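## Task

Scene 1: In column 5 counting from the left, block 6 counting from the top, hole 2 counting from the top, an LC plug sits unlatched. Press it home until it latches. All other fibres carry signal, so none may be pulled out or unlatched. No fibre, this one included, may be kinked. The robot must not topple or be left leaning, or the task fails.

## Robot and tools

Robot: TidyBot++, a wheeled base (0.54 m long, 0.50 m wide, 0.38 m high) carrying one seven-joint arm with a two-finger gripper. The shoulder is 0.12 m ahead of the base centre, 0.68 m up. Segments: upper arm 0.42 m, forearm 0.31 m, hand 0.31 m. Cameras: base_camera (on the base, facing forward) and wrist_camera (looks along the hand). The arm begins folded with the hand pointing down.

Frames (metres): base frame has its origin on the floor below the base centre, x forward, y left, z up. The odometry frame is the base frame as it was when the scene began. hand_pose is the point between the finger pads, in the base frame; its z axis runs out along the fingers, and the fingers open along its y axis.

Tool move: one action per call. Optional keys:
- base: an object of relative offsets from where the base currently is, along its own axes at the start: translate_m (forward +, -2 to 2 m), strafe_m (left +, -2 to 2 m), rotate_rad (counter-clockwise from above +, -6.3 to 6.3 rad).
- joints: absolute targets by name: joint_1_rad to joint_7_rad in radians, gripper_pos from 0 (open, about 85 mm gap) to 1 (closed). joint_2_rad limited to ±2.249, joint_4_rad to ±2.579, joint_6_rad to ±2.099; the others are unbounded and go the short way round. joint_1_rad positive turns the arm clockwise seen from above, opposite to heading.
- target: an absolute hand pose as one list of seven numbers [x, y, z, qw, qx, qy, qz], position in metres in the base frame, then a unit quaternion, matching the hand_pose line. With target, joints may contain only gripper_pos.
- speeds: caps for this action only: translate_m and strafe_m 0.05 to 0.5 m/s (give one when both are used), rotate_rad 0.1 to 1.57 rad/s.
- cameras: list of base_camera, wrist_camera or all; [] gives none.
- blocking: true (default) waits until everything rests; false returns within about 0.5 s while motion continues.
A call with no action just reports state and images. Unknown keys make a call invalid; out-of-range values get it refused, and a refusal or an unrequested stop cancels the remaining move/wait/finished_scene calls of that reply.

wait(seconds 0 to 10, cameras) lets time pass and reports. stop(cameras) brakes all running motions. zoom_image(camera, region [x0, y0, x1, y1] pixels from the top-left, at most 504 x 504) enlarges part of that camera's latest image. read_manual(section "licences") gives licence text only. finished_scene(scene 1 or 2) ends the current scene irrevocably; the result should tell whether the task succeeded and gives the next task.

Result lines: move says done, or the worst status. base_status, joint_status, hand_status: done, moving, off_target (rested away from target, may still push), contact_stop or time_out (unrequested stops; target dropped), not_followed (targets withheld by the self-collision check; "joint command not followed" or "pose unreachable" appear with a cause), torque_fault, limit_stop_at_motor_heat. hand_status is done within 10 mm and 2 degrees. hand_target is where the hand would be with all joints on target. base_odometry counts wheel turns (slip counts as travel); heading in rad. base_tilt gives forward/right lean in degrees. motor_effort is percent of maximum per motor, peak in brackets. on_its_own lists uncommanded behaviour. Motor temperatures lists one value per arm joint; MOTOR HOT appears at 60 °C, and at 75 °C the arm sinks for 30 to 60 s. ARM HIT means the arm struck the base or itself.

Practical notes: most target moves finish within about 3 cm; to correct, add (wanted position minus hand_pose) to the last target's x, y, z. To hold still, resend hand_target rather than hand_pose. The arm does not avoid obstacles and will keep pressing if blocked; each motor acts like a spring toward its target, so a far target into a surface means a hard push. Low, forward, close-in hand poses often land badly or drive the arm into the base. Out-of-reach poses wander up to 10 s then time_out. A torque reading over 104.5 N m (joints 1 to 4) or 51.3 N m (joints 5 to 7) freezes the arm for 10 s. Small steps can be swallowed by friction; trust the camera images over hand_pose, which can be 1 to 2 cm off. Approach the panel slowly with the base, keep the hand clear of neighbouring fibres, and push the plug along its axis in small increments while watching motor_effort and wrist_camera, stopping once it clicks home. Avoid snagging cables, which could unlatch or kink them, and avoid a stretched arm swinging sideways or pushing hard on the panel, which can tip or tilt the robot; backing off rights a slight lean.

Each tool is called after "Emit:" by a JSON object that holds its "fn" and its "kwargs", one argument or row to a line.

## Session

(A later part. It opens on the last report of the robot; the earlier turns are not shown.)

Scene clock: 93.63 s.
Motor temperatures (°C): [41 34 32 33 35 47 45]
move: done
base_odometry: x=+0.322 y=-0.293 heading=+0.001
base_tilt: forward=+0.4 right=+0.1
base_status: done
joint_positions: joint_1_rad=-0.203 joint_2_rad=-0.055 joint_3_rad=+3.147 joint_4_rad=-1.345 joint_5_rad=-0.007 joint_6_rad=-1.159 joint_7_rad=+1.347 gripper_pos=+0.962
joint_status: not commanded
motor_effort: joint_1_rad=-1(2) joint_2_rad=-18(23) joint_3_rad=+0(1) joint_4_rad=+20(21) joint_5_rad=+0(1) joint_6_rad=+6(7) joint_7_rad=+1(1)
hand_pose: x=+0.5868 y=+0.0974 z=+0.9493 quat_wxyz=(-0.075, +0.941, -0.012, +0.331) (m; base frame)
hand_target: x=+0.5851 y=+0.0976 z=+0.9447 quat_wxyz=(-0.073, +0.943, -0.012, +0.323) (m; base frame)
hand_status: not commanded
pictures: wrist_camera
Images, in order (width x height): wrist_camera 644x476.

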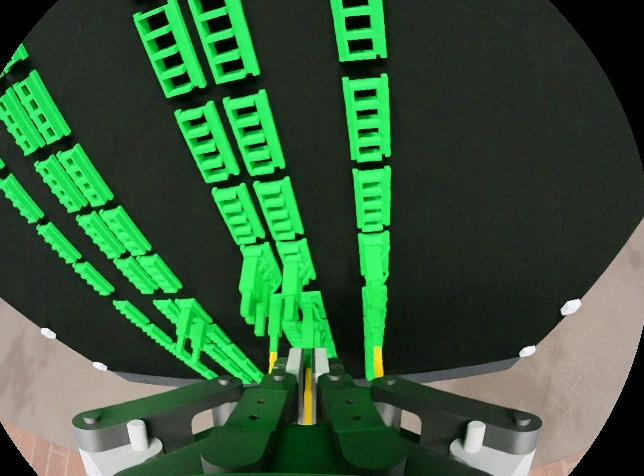

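Emit:
{"fn": "move", "kwargs": {
  "base": {"translate_m": 0.0015},
  "speeds": {"translate_m": 0.05},
  "cameras": ["wrist_camera"]
}}

Emit:
{"fn": "zoom_image", "kwargs": {
  "camera": "wrist_camera",
  "region": [290, 325, 326, 361]
}}

Emit:
{"fn": "zoom_image", "kwargs": {
  "camera": "wrist_camera",
  "region": [260, 326, 320, 386]
}}

Scene clock: 94.40 s.
Motor temperatures (°C): [41 34 32 33 35 47 45]
move: done
base_odometry: x=+0.324 y=-0.293 heading=+0.001
base_tilt: forward=+0.3 right=+0.1
base_status: done
joint_positions: joint_1_rad=-0.203 joint_2_rad=-0.055 joint_3_rad=+3.147 joint_4_rad=-1.345 joint_5_rad=-0.007 joint_6_rad=-1.159 joint_7_rad=+1.347 gripper_pos=+0.962
joint_status: not commanded
motor_effort: joint_1_rad=+0(1) joint_2_rad=-18(23) joint_3_rad=-1(2) joint_4_rad=+20(22) joint_5_rad=+0(1) joint_6_rad=+7(7) joint_7_rad=+0(1)
hand_pose: x=+0.5868 y=+0.0974 z=+0.9493 quat_wxyz=(-0.075, +0.941, -0.012, +0.331) (m; base frame)
hand_target: x=+0.5851 y=+0.0976 z=+0.9447 quat_wxyz=(-0.073, +0.943, -0.012, +0.323) (m; base frame)
hand_status: not commanded
pictures: wrist_camera
Images, in order (width x height): wrist_camera 644x476.

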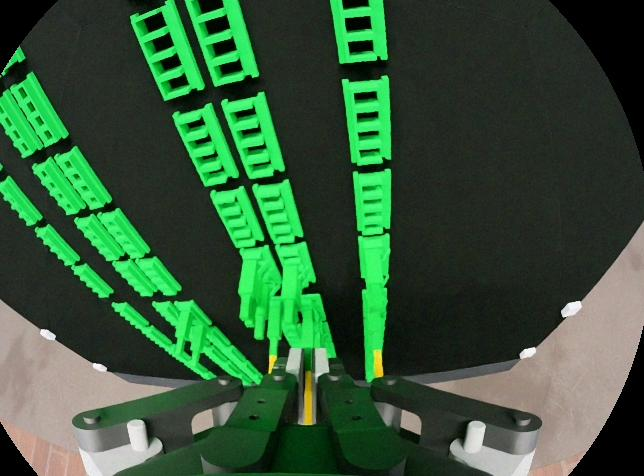

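Scaled by 14.000.

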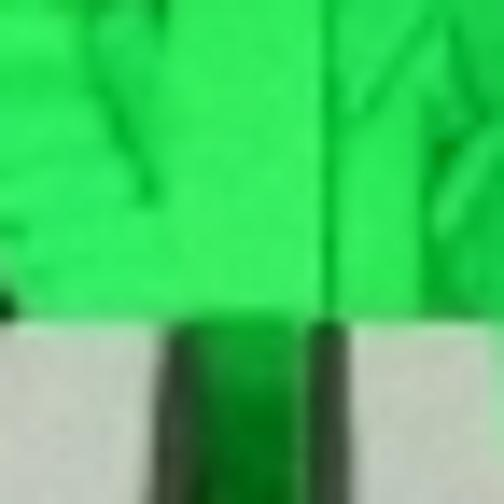

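Scaled by 8.400.

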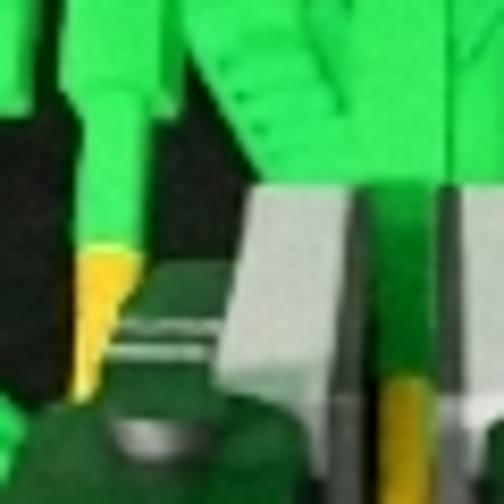

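Emit:
{"fn": "move", "kwargs": {
  "base": {"translate_m": -0.008},
  "speeds": {"translate_m": 0.05},
  "cameras": ["wrist_camera"]
}}

Emit:
{"fn": "zoom_image", "kwargs": {
  "camera": "wrist_camera",
  "region": [290, 325, 326, 361]
}}

Emit:
{"fn": "zoom_image", "kwargs": {
  "camera": "wrist_camera",
  "region": [260, 316, 320, 376]
}}

Scene clock: 95.47 s.
Motor temperatures (°C): [41 34 32 33 35 47 45]
move: done
base_odometry: x=+0.315 y=-0.293 heading=+0.001
base_tilt: forward=+0.4 right=+0.0
base_status: done
joint_positions: joint_1_rad=-0.203 joint_2_rad=-0.056 joint_3_rad=+3.147 joint_4_rad=-1.345 joint_5_rad=-0.007 joint_6_rad=-1.159 joint_7_rad=+1.347 gripper_pos=+0.962
joint_status: not commanded
motor_effort: joint_1_rad=+0(1) joint_2_rad=-19(23) joint_3_rad=+0(1) joint_4_rad=+21(21) joint_5_rad=+0(1) joint_6_rad=+7(7) joint_7_rad=+1(1)
hand_pose: x=+0.5864 y=+0.0973 z=+0.9501 quat_wxyz=(-0.075, +0.940, -0.012, +0.332) (m; base frame)
hand_target: x=+0.5851 y=+0.0976 z=+0.9447 quat_wxyz=(-0.073, +0.943, -0.012, +0.323) (m; base frame)
hand_status: not commanded
pictures: wrist_camera
Images, in order (width x height): wrist_camera 644x476.

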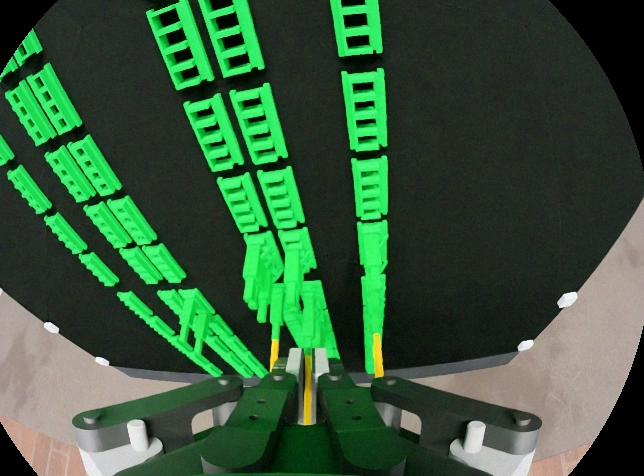

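Scaled by 14.000.

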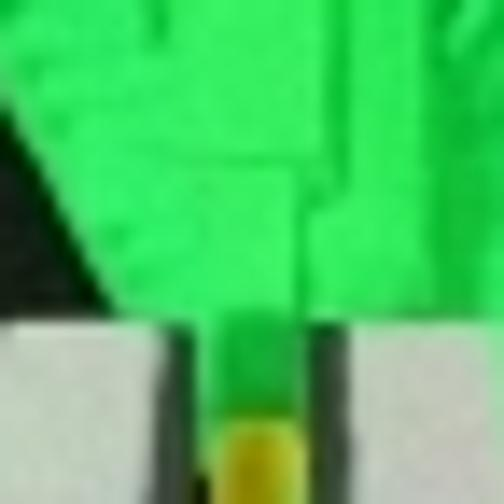

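Scaled by 8.400.

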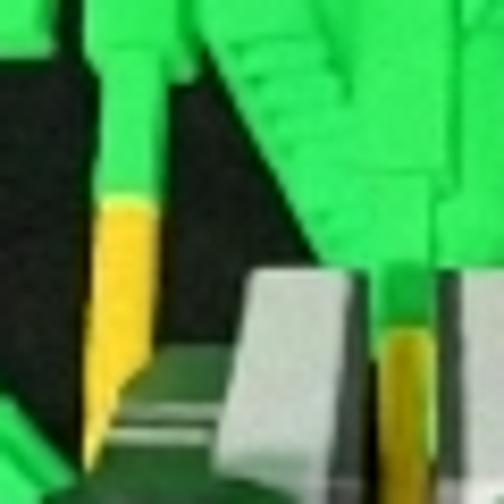

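Emit:
{"fn": "move", "kwargs": {
  "joints": {"joint_2_rad": -0.024},
  "cameras": []
}}

Scene clock: 96.27 s.
Motor temperatures (°C): [41 34 32 33 35 47 45]
move: done
base_odometry: x=+0.315 y=-0.293 heading=+0.001
base_tilt: forward=+0.4 right=+0.0
base_status: not commanded
joint_positions: joint_1_rad=-0.203 joint_2_rad=-0.046 joint_3_rad=+3.147 joint_4_rad=-1.345 joint_5_rad=-0.007 joint_6_rad=-1.159 joint_7_rad=+1.347 gripper_pos=+0.962
joint_status: all done
motor_effort: joint_1_rad=+1(1) joint_2_rad=-19(20) joint_3_rad=-1(1) joint_4_rad=+21(21) joint_5_rad=-1(1) joint_6_rad=+6(7) joint_7_rad=+1(1)
hand_pose: x=+0.5890 y=+0.0978 z=+0.9452 quat_wxyz=(-0.074, +0.942, -0.012, +0.327) (m; base frame)
hand_target: x=+0.5916 y=+0.0990 z=+0.9323 quat_wxyz=(-0.071, +0.948, -0.012, +0.311) (m; base frame)
hand_status: not commanded
pictures: none
No camera images: "cameras" was empty.

Emit:
{"fn": "move", "kwargs": {
  "joints": {"joint_2_rad": -0.041},
  "cameras": ["wrist_camera"]
}}

Emit:
{"fn": "zoom_image", "kwargs": {
  "camera": "wrist_camera",
  "region": [290, 325, 326, 361]
}}

Emit:
{"fn": "zoom_image", "kwargs": {
  "camera": "wrist_camera",
  "region": [250, 270, 340, 360]
}}

Scene clock: 96.90 s.
Motor temperatures (°C): [41 34 32 33 35 47 45]
move: done
base_odometry: x=+0.315 y=-0.293 heading=+0.001
base_tilt: forward=+0.4 right=+0.1
base_status: not commanded
joint_positions: joint_1_rad=-0.203 joint_2_rad=-0.046 joint_3_rad=+3.147 joint_4_rad=-1.345 joint_5_rad=-0.007 joint_6_rad=-1.159 joint_7_rad=+1.347 gripper_pos=+0.962
joint_status: all done
motor_effort: joint_1_rad=+0(1) joint_2_rad=-19(20) joint_3_rad=+0(1) joint_4_rad=+20(21) joint_5_rad=-1(1) joint_6_rad=+6(7) joint_7_rad=+1(1)
hand_pose: x=+0.5890 y=+0.0978 z=+0.9453 quat_wxyz=(-0.074, +0.942, -0.012, +0.327) (m; base frame)
hand_target: x=+0.5874 y=+0.0981 z=+0.9405 quat_wxyz=(-0.072, +0.945, -0.012, +0.319) (m; base frame)
hand_status: not commanded
pictures: wrist_camera
Images, in order (width x height): wrist_camera 644x476.

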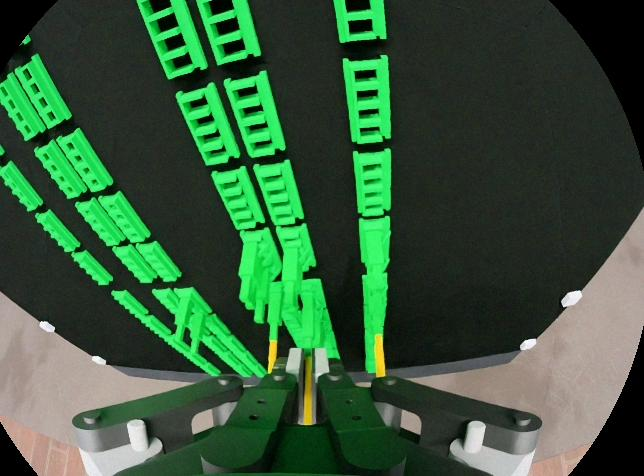

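Scaled by 14.000.

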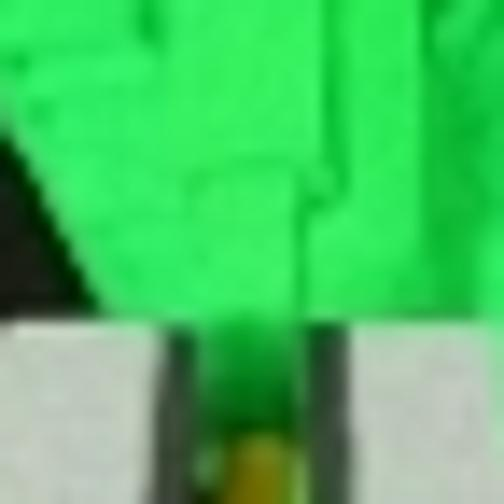

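Scaled by 5.600.

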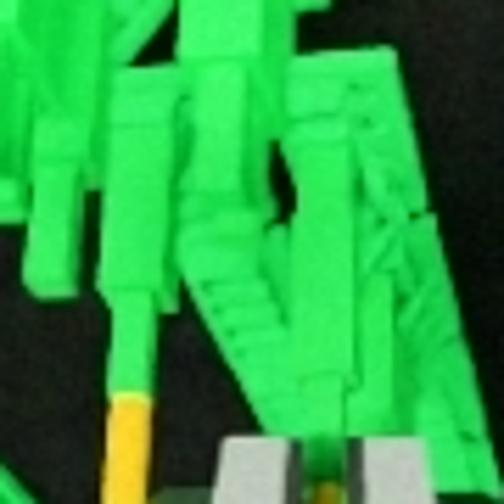

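Emit:
{"fn": "move", "kwargs": {
  "base": {"translate_m": 0.004},
  "speeds": {"translate_m": 0.05},
  "cameras": ["wrist_camera"]
}}

Emit:
{"fn": "zoom_image", "kwargs": {
  "camera": "wrist_camera",
  "region": [290, 325, 326, 361]
}}

Emit:
{"fn": "zoom_image", "kwargs": {
  "camera": "wrist_camera",
  "region": [260, 320, 320, 380]
}}

Scene clock: 98.57 s.
Motor temperatures (°C): [41 34 32 33 35 47 45]
move: done
base_odometry: x=+0.319 y=-0.293 heading=+0.001
base_tilt: forward=+0.4 right=+0.1
base_status: done
joint_positions: joint_1_rad=-0.203 joint_2_rad=-0.046 joint_3_rad=+3.147 joint_4_rad=-1.345 joint_5_rad=-0.007 joint_6_rad=-1.159 joint_7_rad=+1.347 gripper_pos=+0.962
joint_status: not commanded
motor_effort: joint_1_rad=+0(1) joint_2_rad=-19(23) joint_3_rad=-1(2) joint_4_rad=+21(21) joint_5_rad=-1(1) joint_6_rad=+6(7) joint_7_rad=+0(1)
hand_pose: x=+0.5890 y=+0.0978 z=+0.9453 quat_wxyz=(-0.074, +0.942, -0.012, +0.327) (m; base frame)
hand_target: x=+0.5874 y=+0.0981 z=+0.9405 quat_wxyz=(-0.072, +0.945, -0.012, +0.319) (m; base frame)
hand_status: not commanded
pictures: wrist_camera
Images, in order (width x height): wrist_camera 644x476.

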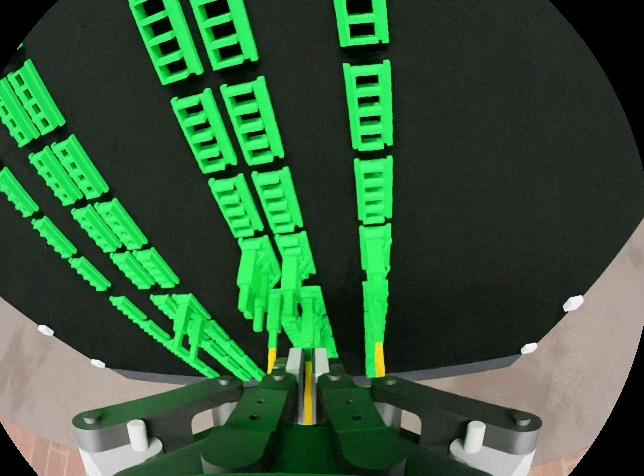

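Scaled by 14.000.

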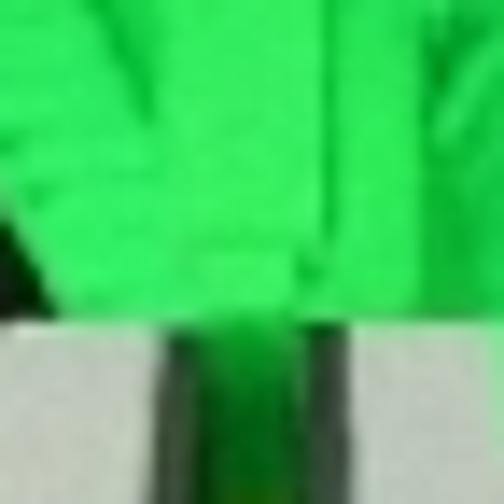

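Scaled by 8.400.

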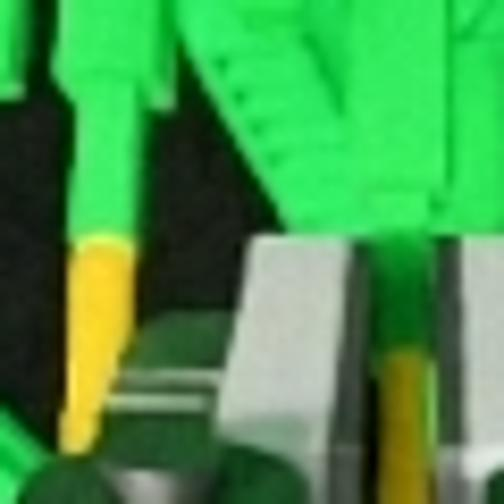

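Emit:
{"fn": "move", "kwargs": {
  "base": {"translate_m": 0.0015},
  "speeds": {"translate_m": 0.05},
  "cameras": ["wrist_camera"]
}}

Emit:
{"fn": "zoom_image", "kwargs": {
  "camera": "wrist_camera",
  "region": [290, 325, 326, 361]
}}

Emit:
{"fn": "zoom_image", "kwargs": {
  "camera": "wrist_camera",
  "region": [260, 320, 320, 380]
}}

Scene clock: 99.40 s.
Motor temperatures (°C): [41 34 32 33 35 47 45]
move: done
base_odometry: x=+0.321 y=-0.293 heading=+0.001
base_tilt: forward=+0.4 right=+0.0
base_status: done
joint_positions: joint_1_rad=-0.203 joint_2_rad=-0.046 joint_3_rad=+3.147 joint_4_rad=-1.345 joint_5_rad=-0.007 joint_6_rad=-1.159 joint_7_rad=+1.347 gripper_pos=+0.962
joint_status: not commanded
motor_effort: joint_1_rad=+0(1) joint_2_rad=-19(23) joint_3_rad=+0(1) joint_4_rad=+20(21) joint_5_rad=+0(1) joint_6_rad=+6(7) joint_7_rad=+1(1)
hand_pose: x=+0.5890 y=+0.0978 z=+0.9453 quat_wxyz=(-0.074, +0.942, -0.012, +0.327) (m; base frame)
hand_target: x=+0.5874 y=+0.0981 z=+0.9405 quat_wxyz=(-0.072, +0.945, -0.012, +0.319) (m; base frame)
hand_status: not commanded
pictures: wrist_camera
Images, in order (width x height): wrist_camera 644x476.

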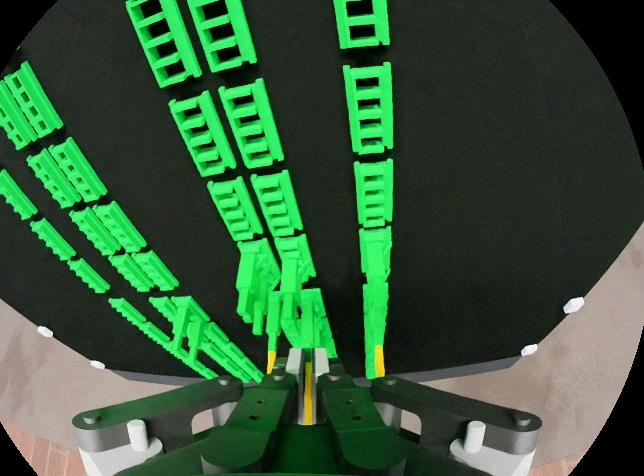

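Scaled by 14.000.

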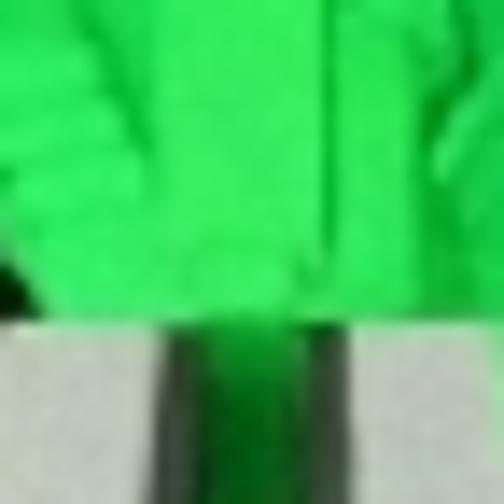

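Scaled by 8.400.

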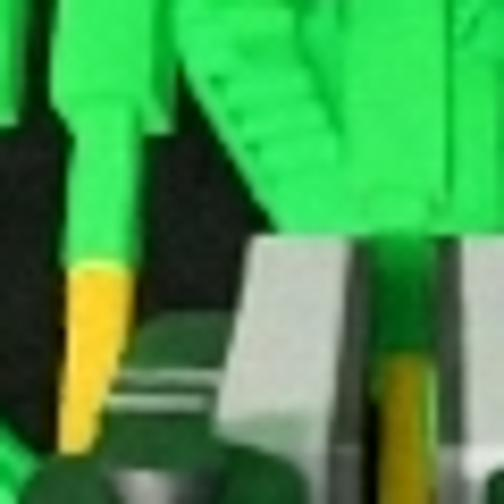

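Emit:
{"fn": "move", "kwargs": {
  "base": {"translate_m": 0.002},
  "speeds": {"translate_m": 0.05},
  "cameras": ["wrist_camera"]
}}

Emit:
{"fn": "zoom_image", "kwargs": {
  "camera": "wrist_camera",
  "region": [260, 320, 320, 380]
}}

Scene clock: 100.27 s.
Motor temperatures (°C): [41 34 32 33 35 47 45]
move: done
base_odometry: x=+0.323 y=-0.293 heading=+0.001
base_tilt: forward=+0.4 right=+0.1
base_status: done
joint_positions: joint_1_rad=-0.203 joint_2_rad=-0.046 joint_3_rad=+3.147 joint_4_rad=-1.345 joint_5_rad=-0.007 joint_6_rad=-1.159 joint_7_rad=+1.347 gripper_pos=+0.962
joint_status: not commanded
motor_effort: joint_1_rad=+2(2) joint_2_rad=-18(22) joint_3_rad=+0(2) joint_4_rad=+20(21) joint_5_rad=+0(1) joint_6_rad=+6(7) joint_7_rad=+1(1)
hand_pose: x=+0.5890 y=+0.0978 z=+0.9453 quat_wxyz=(-0.074, +0.942, -0.012, +0.327) (m; base frame)
hand_target: x=+0.5874 y=+0.0981 z=+0.9405 quat_wxyz=(-0.072, +0.945, -0.012, +0.319) (m; base frame)
hand_status: not commanded
pictures: wrist_camera
Images, in order (width x height): wrist_camera 644x476.

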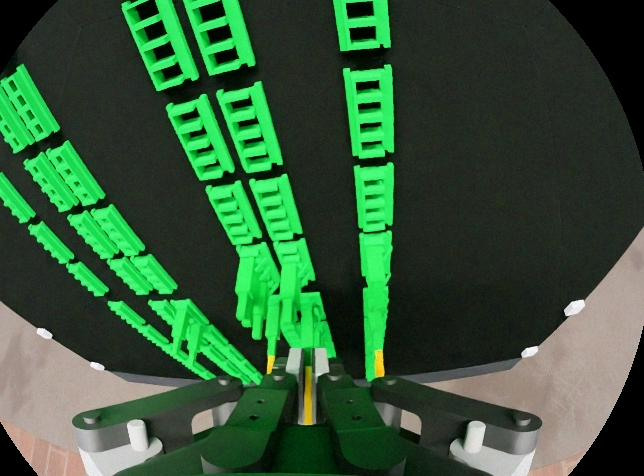

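Scaled by 8.400.

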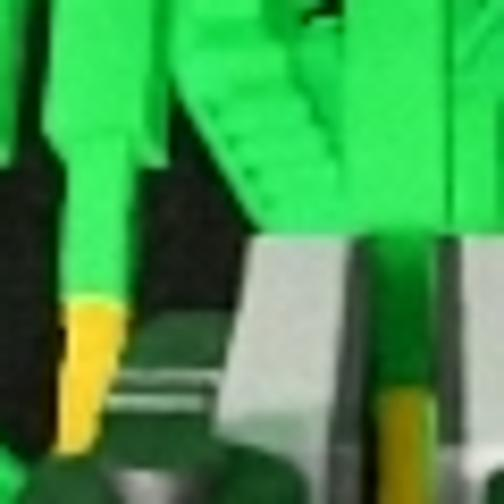

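Emit:
{"fn": "move", "kwargs": {
  "base": {"translate_m": 0.0015},
  "speeds": {"translate_m": 0.05},
  "cameras": ["wrist_camera"]
}}

Emit:
{"fn": "zoom_image", "kwargs": {
  "camera": "wrist_camera",
  "region": [260, 320, 320, 380]
}}

Emit:
{"fn": "zoom_image", "kwargs": {
  "camera": "wrist_camera",
  "region": [290, 325, 326, 361]
}}

Scene clock: 100.80 s.
Motor temperatures (°C): [41 34 32 33 35 47 45]
move: done
base_odometry: x=+0.325 y=-0.294 heading=+0.001
base_tilt: forward=+0.4 right=+0.1
base_status: done
joint_positions: joint_1_rad=-0.203 joint_2_rad=-0.046 joint_3_rad=+3.147 joint_4_rad=-1.345 joint_5_rad=-0.007 joint_6_rad=-1.159 joint_7_rad=+1.347 gripper_pos=+0.962
joint_status: not commanded
motor_effort: joint_1_rad=+2(2) joint_2_rad=-19(22) joint_3_rad=+3(3) joint_4_rad=+21(21) joint_5_rad=+1(1) joint_6_rad=+7(7) joint_7_rad=+1(1)
hand_pose: x=+0.5890 y=+0.0978 z=+0.9453 quat_wxyz=(-0.074, +0.942, -0.012, +0.327) (m; base frame)
hand_target: x=+0.5874 y=+0.0981 z=+0.9405 quat_wxyz=(-0.072, +0.945, -0.012, +0.319) (m; base frame)
hand_status: not commanded
pictures: wrist_camera
Images, in order (width x height): wrist_camera 644x476.

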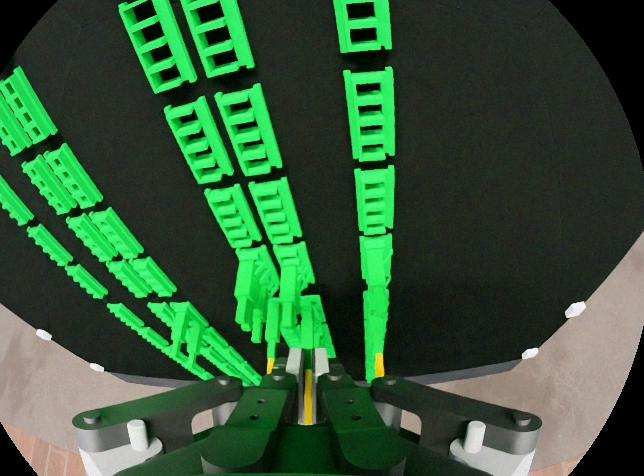

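Scaled by 8.400.

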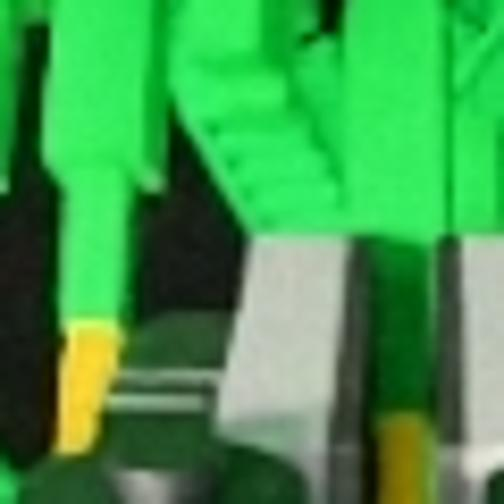

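Scaled by 14.000.

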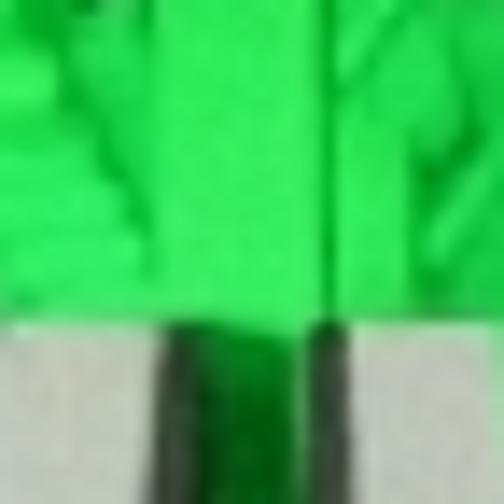

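Emit:
{"fn": "move", "kwargs": {
  "base": {"translate_m": 0.002},
  "speeds": {"translate_m": 0.05},
  "cameras": ["wrist_camera"]
}}

Emit:
{"fn": "zoom_image", "kwargs": {
  "camera": "wrist_camera",
  "region": [260, 320, 320, 380]
}}

Emit:
{"fn": "zoom_image", "kwargs": {
  "camera": "wrist_camera",
  "region": [290, 335, 326, 371]
}}

Scene clock: 102.47 s.
Motor temperatures (°C): [41 34 32 33 35 47 45]
move: done
base_odometry: x=+0.327 y=-0.294 heading=+0.001
base_tilt: forward=+0.3 right=+0.1
base_status: done
joint_positions: joint_1_rad=-0.203 joint_2_rad=-0.047 joint_3_rad=+3.146 joint_4_rad=-1.345 joint_5_rad=-0.007 joint_6_rad=-1.159 joint_7_rad=+1.347 gripper_pos=+0.962
joint_status: not commanded
motor_effort: joint_1_rad=+2(3) joint_2_rad=-17(20) joint_3_rad=+2(3) joint_4_rad=+21(22) joint_5_rad=+1(3) joint_6_rad=+9(10) joint_7_rad=+0(1)
hand_pose: x=+0.5887 y=+0.0981 z=+0.9455 quat_wxyz=(-0.074, +0.942, -0.012, +0.327) (m; base frame)
hand_target: x=+0.5874 y=+0.0981 z=+0.9405 quat_wxyz=(-0.072, +0.945, -0.012, +0.319) (m; base frame)
hand_status: not commanded
pictures: wrist_camera
Images, in order (width x height): wrist_camera 644x476.

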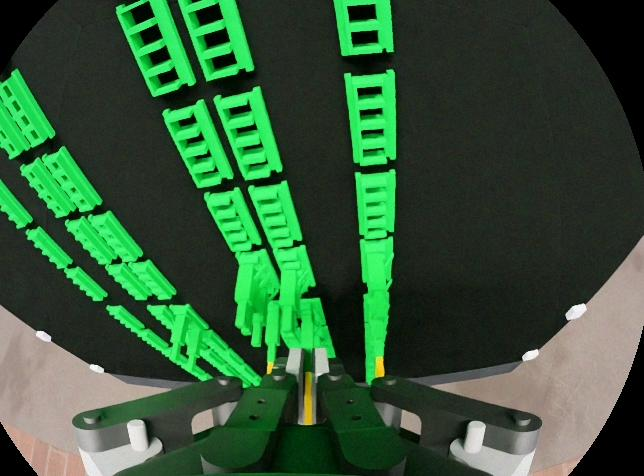

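Scaled by 8.400.

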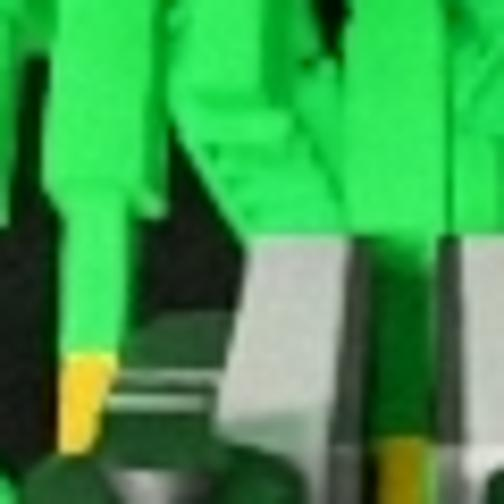

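Scaled by 14.000.

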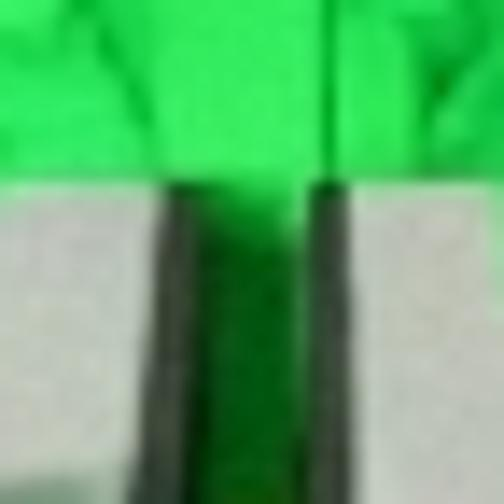

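Emit:
{"fn": "move", "kwargs": {
  "cameras": ["wrist_camera"]
}}

Emit:
{"fn": "zoom_image", "kwargs": {
  "camera": "wrist_camera",
  "region": [260, 320, 320, 380]
}}

Emit:
{"fn": "zoom_image", "kwargs": {
  "camera": "wrist_camera",
  "region": [290, 325, 326, 361]
}}

Scene clock: 103.10 s.
Motor temperatures (°C): [41 34 32 33 35 47 45]
base_odometry: x=+0.327 y=-0.294 heading=+0.001
base_tilt: forward=+0.4 right=+0.0
base_status: done
joint_positions: joint_1_rad=-0.203 joint_2_rad=-0.047 joint_3_rad=+3.146 joint_4_rad=-1.345 joint_5_rad=-0.007 joint_6_rad=-1.159 joint_7_rad=+1.347 gripper_pos=+0.962
joint_status: not commanded
motor_effort: joint_1_rad=+1(3) joint_2_rad=-17(20) joint_3_rad=+2(3) joint_4_rad=+21(22) joint_5_rad=+2(3) joint_6_rad=+9(10) joint_7_rad=+1(1)
hand_pose: x=+0.5887 y=+0.0981 z=+0.9455 quat_wxyz=(-0.074, +0.942, -0.012, +0.327) (m; base frame)
hand_target: x=+0.5874 y=+0.0981 z=+0.9405 quat_wxyz=(-0.072, +0.945, -0.012, +0.319) (m; base frame)
hand_status: not commanded
pictures: wrist_camera
Images, in order (width x height): wrist_camera 644x476.

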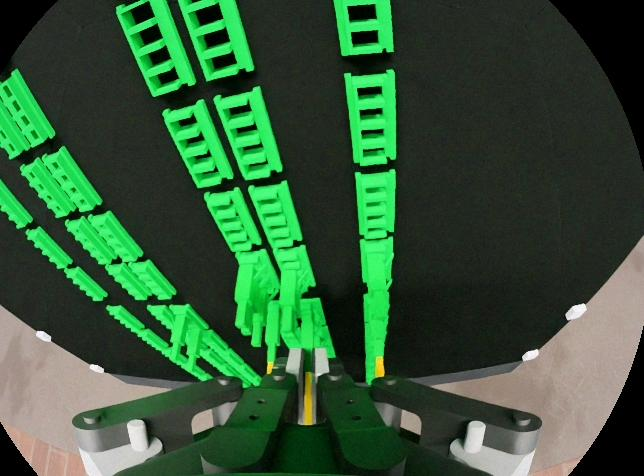

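Scaled by 8.400.

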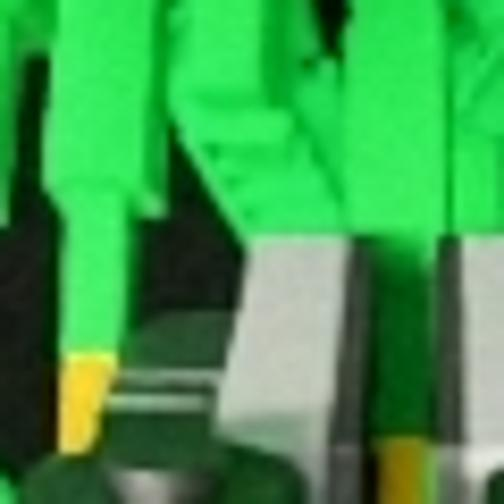

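Scaled by 14.000.

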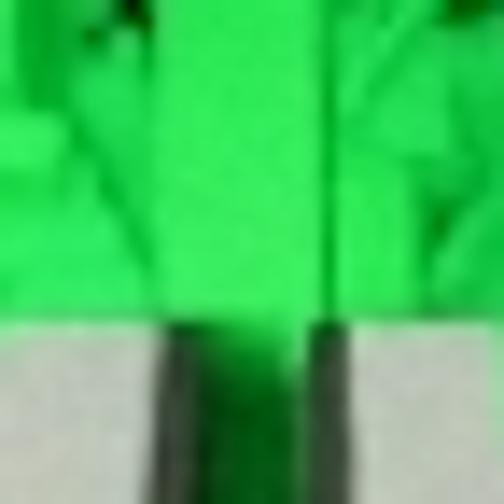

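Emit:
{"fn": "move", "kwargs": {
  "base": {"translate_m": 0.002},
  "speeds": {"translate_m": 0.05},
  "cameras": ["wrist_camera"]
}}

Emit:
{"fn": "zoom_image", "kwargs": {
  "camera": "wrist_camera",
  "region": [260, 320, 320, 380]
}}

Emit:
{"fn": "zoom_image", "kwargs": {
  "camera": "wrist_camera",
  "region": [290, 325, 326, 361]
}}

Scene clock: 103.73 s.
Motor temperatures (°C): [41 34 32 33 35 47 45]
move: done
base_odometry: x=+0.329 y=-0.294 heading=+0.001
base_tilt: forward=+0.4 right=+0.1
base_status: done
joint_positions: joint_1_rad=-0.203 joint_2_rad=-0.049 joint_3_rad=+3.146 joint_4_rad=-1.345 joint_5_rad=-0.007 joint_6_rad=-1.159 joint_7_rad=+1.347 gripper_pos=+0.962
joint_status: not commanded
motor_effort: joint_1_rad=+1(2) joint_2_rad=-16(17) joint_3_rad=+2(3) joint_4_rad=+20(22) joint_5_rad=+1(2) joint_6_rad=+7(10) joint_7_rad=+1(1)
hand_pose: x=+0.5882 y=+0.0981 z=+0.9465 quat_wxyz=(-0.074, +0.942, -0.012, +0.328) (m; base frame)
hand_target: x=+0.5874 y=+0.0981 z=+0.9405 quat_wxyz=(-0.072, +0.945, -0.012, +0.319) (m; base frame)
hand_status: not commanded
pictures: wrist_camera
Images, in order (width x height): wrist_camera 644x476.

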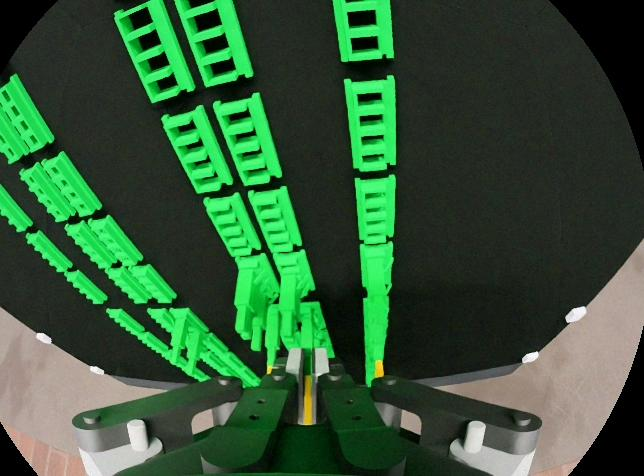

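Scaled by 8.400.

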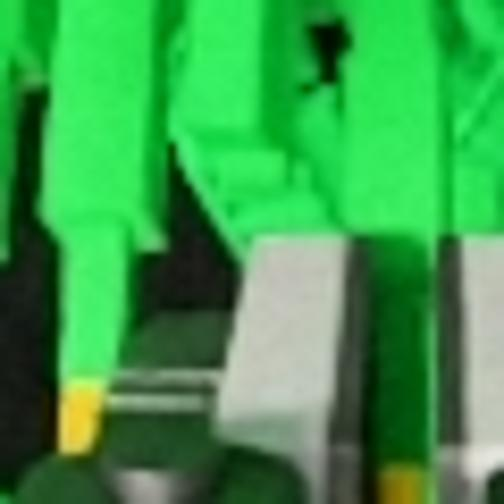

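Scaled by 14.000.

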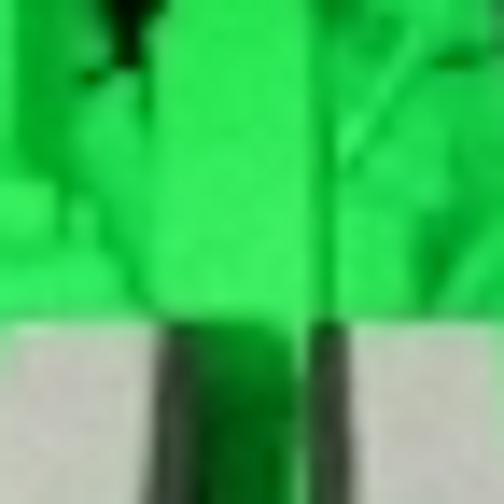

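Emit:
{"fn": "move", "kwargs": {
  "joints": {"gripper_pos": 0.945},
  "cameras": []
}}

Emit:
{"fn": "move", "kwargs": {
  "base": {"translate_m": -0.010},
  "speeds": {"translate_m": 0.05},
  "cameras": ["wrist_camera"]
}}

Emit:
{"fn": "zoom_image", "kwargs": {
  "camera": "wrist_camera",
  "region": [260, 320, 320, 380]
}}

Emit:
{"fn": "zoom_image", "kwargs": {
  "camera": "wrist_camera",
  "region": [290, 325, 326, 361]
}}

Scene clock: 104.63 s.
Motor temperatures (°C): [41 34 32 33 35 47 45]
move: done
base_odometry: x=+0.329 y=-0.294 heading=+0.001
base_tilt: forward=+0.4 right=+0.1
base_status: not commanded
joint_positions: joint_1_rad=-0.203 joint_2_rad=-0.049 joint_3_rad=+3.146 joint_4_rad=-1.345 joint_5_rad=-0.007 joint_6_rad=-1.159 joint_7_rad=+1.347 gripper_pos=+0.945
joint_status: all done
motor_effort: joint_1_rad=+0(1) joint_2_rad=-17(17) joint_3_rad=+0(2) joint_4_rad=+20(20) joint_5_rad=+0(1) joint_6_rad=+6(7) joint_7_rad=+0(1)
hand_pose: x=+0.5882 y=+0.0981 z=+0.9465 quat_wxyz=(-0.074, +0.942, -0.012, +0.328) (m; base frame)
hand_target: x=+0.5874 y=+0.0981 z=+0.9405 quat_wxyz=(-0.072, +0.945, -0.012, +0.319) (m; base frame)
hand_status: not commanded
pictures: none
No camera images: "cameras" was empty.

Scene clock: 105.30 s.
Motor temperatures (°C): [41 34 32 33 35 47 45]
move: done
base_odometry: x=+0.319 y=-0.294 heading=+0.001
base_tilt: forward=+0.4 right=+0.1
base_status: done
joint_positions: joint_1_rad=-0.203 joint_2_rad=-0.049 joint_3_rad=+3.146 joint_4_rad=-1.345 joint_5_rad=-0.007 joint_6_rad=-1.159 joint_7_rad=+1.347 gripper_pos=+0.945
joint_status: not commanded
motor_effort: joint_1_rad=-1(1) joint_2_rad=-19(22) joint_3_rad=+0(2) joint_4_rad=+21(21) joint_5_rad=-1(1) joint_6_rad=+7(7) joint_7_rad=+1(1)
hand_pose: x=+0.5882 y=+0.0980 z=+0.9466 quat_wxyz=(-0.074, +0.942, -0.012, +0.328) (m; base frame)
hand_target: x=+0.5874 y=+0.0981 z=+0.9405 quat_wxyz=(-0.072, +0.945, -0.012, +0.319) (m; base frame)
hand_status: not commanded
pictures: wrist_camera
Images, in order (width x height): wrist_camera 644x476.

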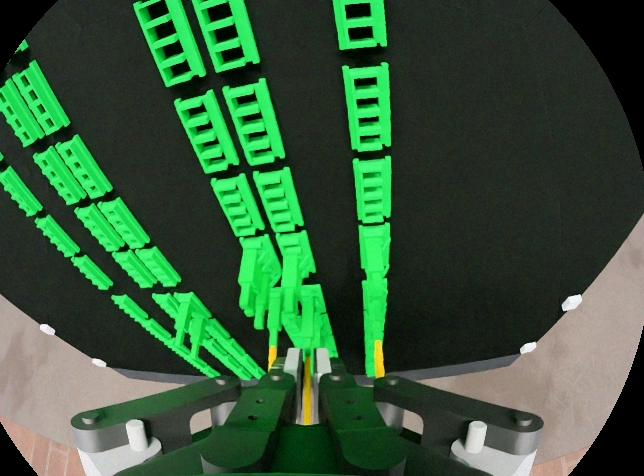

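Scaled by 8.400.

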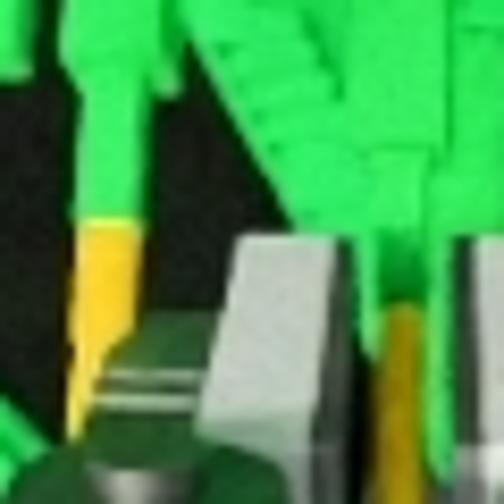

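Scaled by 14.000.

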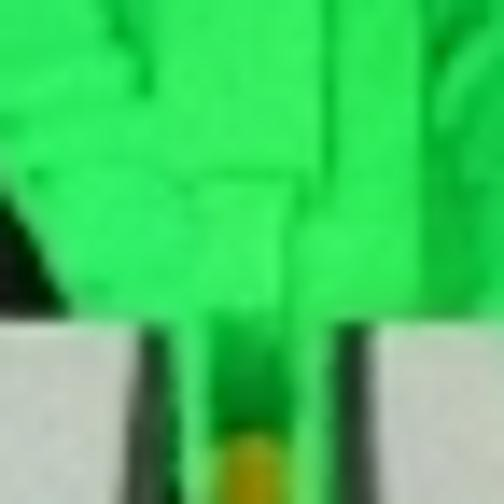

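Emit:
{"fn": "zoom_image", "kwargs": {
  "camera": "wrist_camera",
  "region": [230, 270, 350, 390]
}}

Emit:
{"fn": "zoom_image", "kwargs": {
  "camera": "wrist_camera",
  "region": [294, 310, 324, 340]
}}

Scaled by 4.200.

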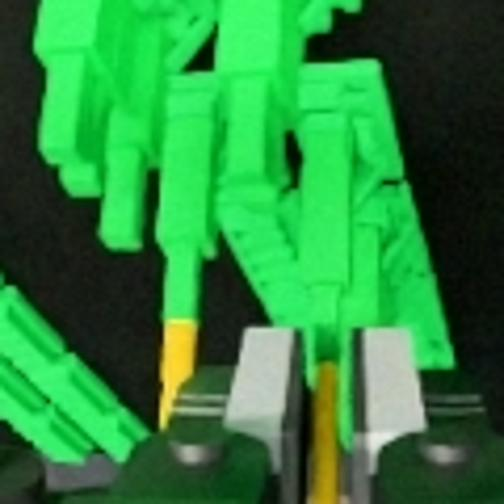

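Scaled by 16.800.

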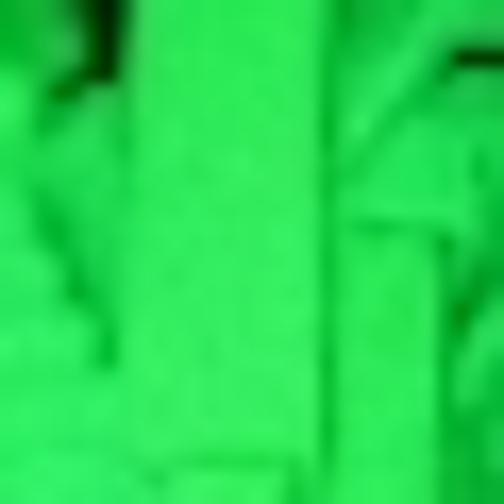

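Emit:
{"fn": "move", "kwargs": {
  "joints": {"joint_2_rad": -0.022},
  "cameras": []
}}

Emit:
{"fn": "move", "kwargs": {
  "joints": {"joint_2_rad": -0.036, "gripper_pos": 0.958},
  "cameras": ["wrist_camera"]
}}

Emit:
{"fn": "zoom_image", "kwargs": {
  "camera": "wrist_camera",
  "region": [260, 320, 320, 380]
}}

Emit:
{"fn": "zoom_image", "kwargs": {
  "camera": "wrist_camera",
  "region": [290, 325, 326, 361]
}}

Scene clock: 107.00 s.
Motor temperatures (°C): [41 34 32 33 35 47 45]
move: done
base_odometry: x=+0.319 y=-0.294 heading=+0.001
base_tilt: forward=+0.4 right=+0.1
base_status: not commanded
joint_positions: joint_1_rad=-0.203 joint_2_rad=-0.044 joint_3_rad=+3.146 joint_4_rad=-1.345 joint_5_rad=-0.007 joint_6_rad=-1.159 joint_7_rad=+1.347 gripper_pos=+0.945
joint_status: all done
motor_effort: joint_1_rad=+0(1) joint_2_rad=-19(21) joint_3_rad=-1(1) joint_4_rad=+21(21) joint_5_rad=-1(1) joint_6_rad=+6(7) joint_7_rad=+0(1)
hand_pose: x=+0.5895 y=+0.0983 z=+0.9440 quat_wxyz=(-0.074, +0.942, -0.012, +0.326) (m; base frame)
hand_target: x=+0.5921 y=+0.0991 z=+0.9313 quat_wxyz=(-0.070, +0.948, -0.012, +0.310) (m; base frame)
hand_status: not commanded
pictures: none
No camera images: "cameras" was empty.

Scene clock: 107.53 s.
Motor temperatures (°C): [41 34 32 33 35 47 45]
move: done
base_odometry: x=+0.319 y=-0.294 heading=+0.001
base_tilt: forward=+0.4 right=+0.0
base_status: not commanded
joint_positions: joint_1_rad=-0.203 joint_2_rad=-0.044 joint_3_rad=+3.146 joint_4_rad=-1.345 joint_5_rad=-0.007 joint_6_rad=-1.159 joint_7_rad=+1.347 gripper_pos=+0.958
joint_status: all done
motor_effort: joint_1_rad=+0(1) joint_2_rad=-19(20) joint_3_rad=+0(1) joint_4_rad=+21(21) joint_5_rad=+0(1) joint_6_rad=+6(7) joint_7_rad=+0(1)
hand_pose: x=+0.5895 y=+0.0983 z=+0.9440 quat_wxyz=(-0.074, +0.942, -0.012, +0.326) (m; base frame)
hand_target: x=+0.5886 y=+0.0984 z=+0.9381 quat_wxyz=(-0.072, +0.946, -0.012, +0.317) (m; base frame)
hand_status: not commanded
pictures: wrist_camera
Images, in order (width x height): wrist_camera 644x476.

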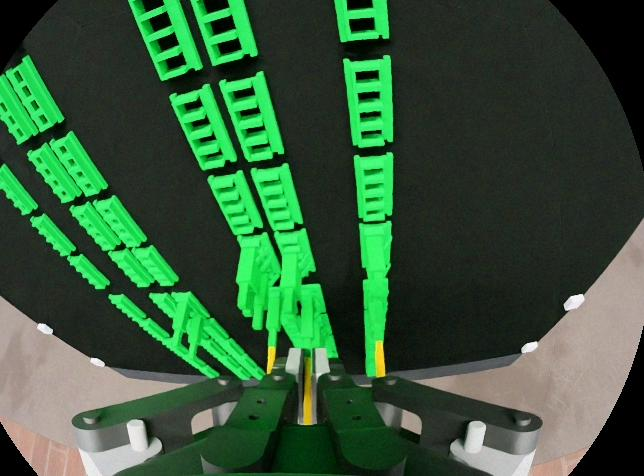

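Scaled by 8.400.

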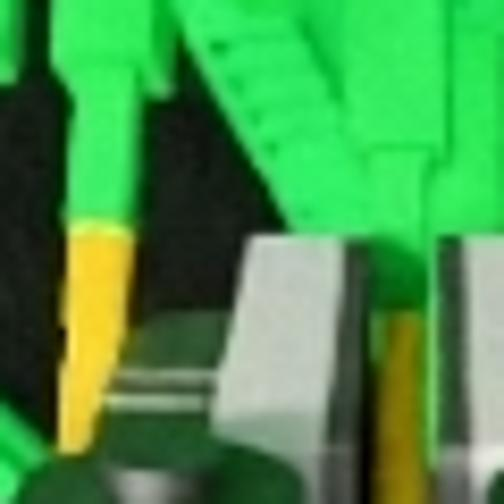

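Scaled by 14.000.

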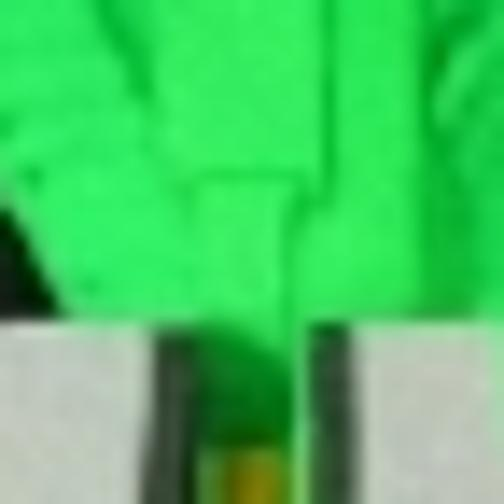

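Emit:
{"fn": "move", "kwargs": {
  "joints": {"joint_2_rad": -0.018},
  "cameras": []
}}

Emit:
{"fn": "move", "kwargs": {
  "joints": {"joint_2_rad": -0.033},
  "base": {"translate_m": 0.002},
  "speeds": {"translate_m": 0.05},
  "cameras": ["wrist_camera"]
}}

Emit:
{"fn": "zoom_image", "kwargs": {
  "camera": "wrist_camera",
  "region": [260, 320, 320, 380]
}}

Emit:
{"fn": "zoom_image", "kwargs": {
  "camera": "wrist_camera",
  "region": [290, 325, 326, 361]
}}

Scene clock: 108.40 s.
Motor temperatures (°C): [41 34 32 33 35 47 45]
move: done
base_odometry: x=+0.319 y=-0.294 heading=+0.001
base_tilt: forward=+0.4 right=+0.1
base_status: not commanded
joint_positions: joint_1_rad=-0.203 joint_2_rad=-0.039 joint_3_rad=+3.146 joint_4_rad=-1.345 joint_5_rad=-0.007 joint_6_rad=-1.159 joint_7_rad=+1.347 gripper_pos=+0.958
joint_status: all done
motor_effort: joint_1_rad=+0(1) joint_2_rad=-19(21) joint_3_rad=-1(1) joint_4_rad=+20(21) joint_5_rad=-1(1) joint_6_rad=+6(7) joint_7_rad=+1(1)
hand_pose: x=+0.5907 y=+0.0986 z=+0.9417 quat_wxyz=(-0.073, +0.943, -0.012, +0.324) (m; base frame)
hand_target: x=+0.5931 y=+0.0993 z=+0.9294 quat_wxyz=(-0.070, +0.949, -0.012, +0.308) (m; base frame)
hand_status: not commanded
pictures: none
No camera images: "cameras" was empty.

Scene clock: 108.93 s.
Motor temperatures (°C): [41 34 32 33 35 47 45]
move: done
base_odometry: x=+0.321 y=-0.294 heading=+0.001
base_tilt: forward=+0.4 right=+0.1
base_status: done
joint_positions: joint_1_rad=-0.203 joint_2_rad=-0.039 joint_3_rad=+3.146 joint_4_rad=-1.345 joint_5_rad=-0.007 joint_6_rad=-1.159 joint_7_rad=+1.347 gripper_pos=+0.958
joint_status: all done
motor_effort: joint_1_rad=+0(1) joint_2_rad=-19(23) joint_3_rad=+1(2) joint_4_rad=+21(21) joint_5_rad=+0(1) joint_6_rad=+6(7) joint_7_rad=+0(1)
hand_pose: x=+0.5907 y=+0.0986 z=+0.9419 quat_wxyz=(-0.073, +0.943, -0.012, +0.324) (m; base frame)
hand_target: x=+0.5894 y=+0.0985 z=+0.9366 quat_wxyz=(-0.071, +0.946, -0.012, +0.315) (m; base frame)
hand_status: not commanded
pictures: wrist_camera
Images, in order (width x height): wrist_camera 644x476.

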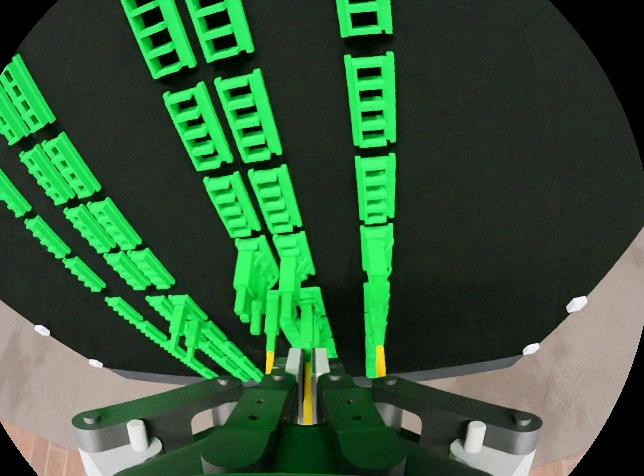

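Scaled by 8.400.

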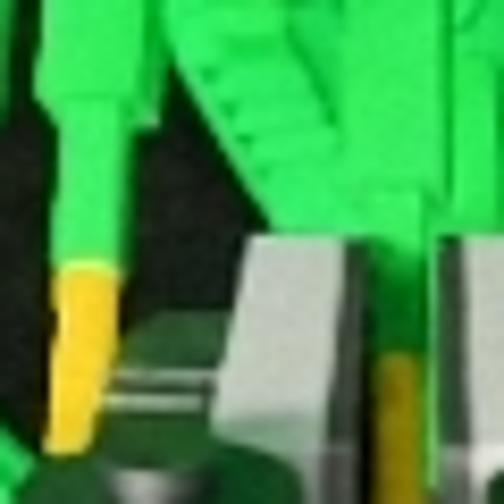

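Scaled by 14.000.

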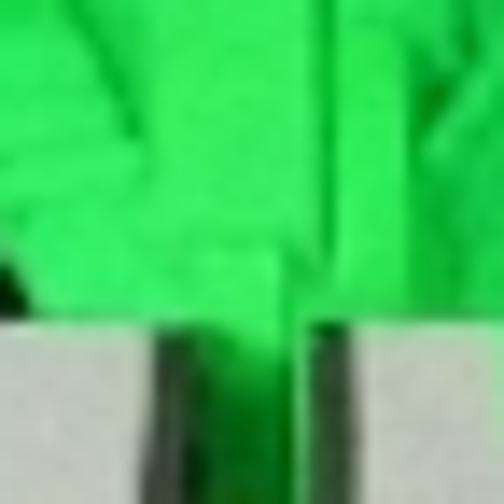

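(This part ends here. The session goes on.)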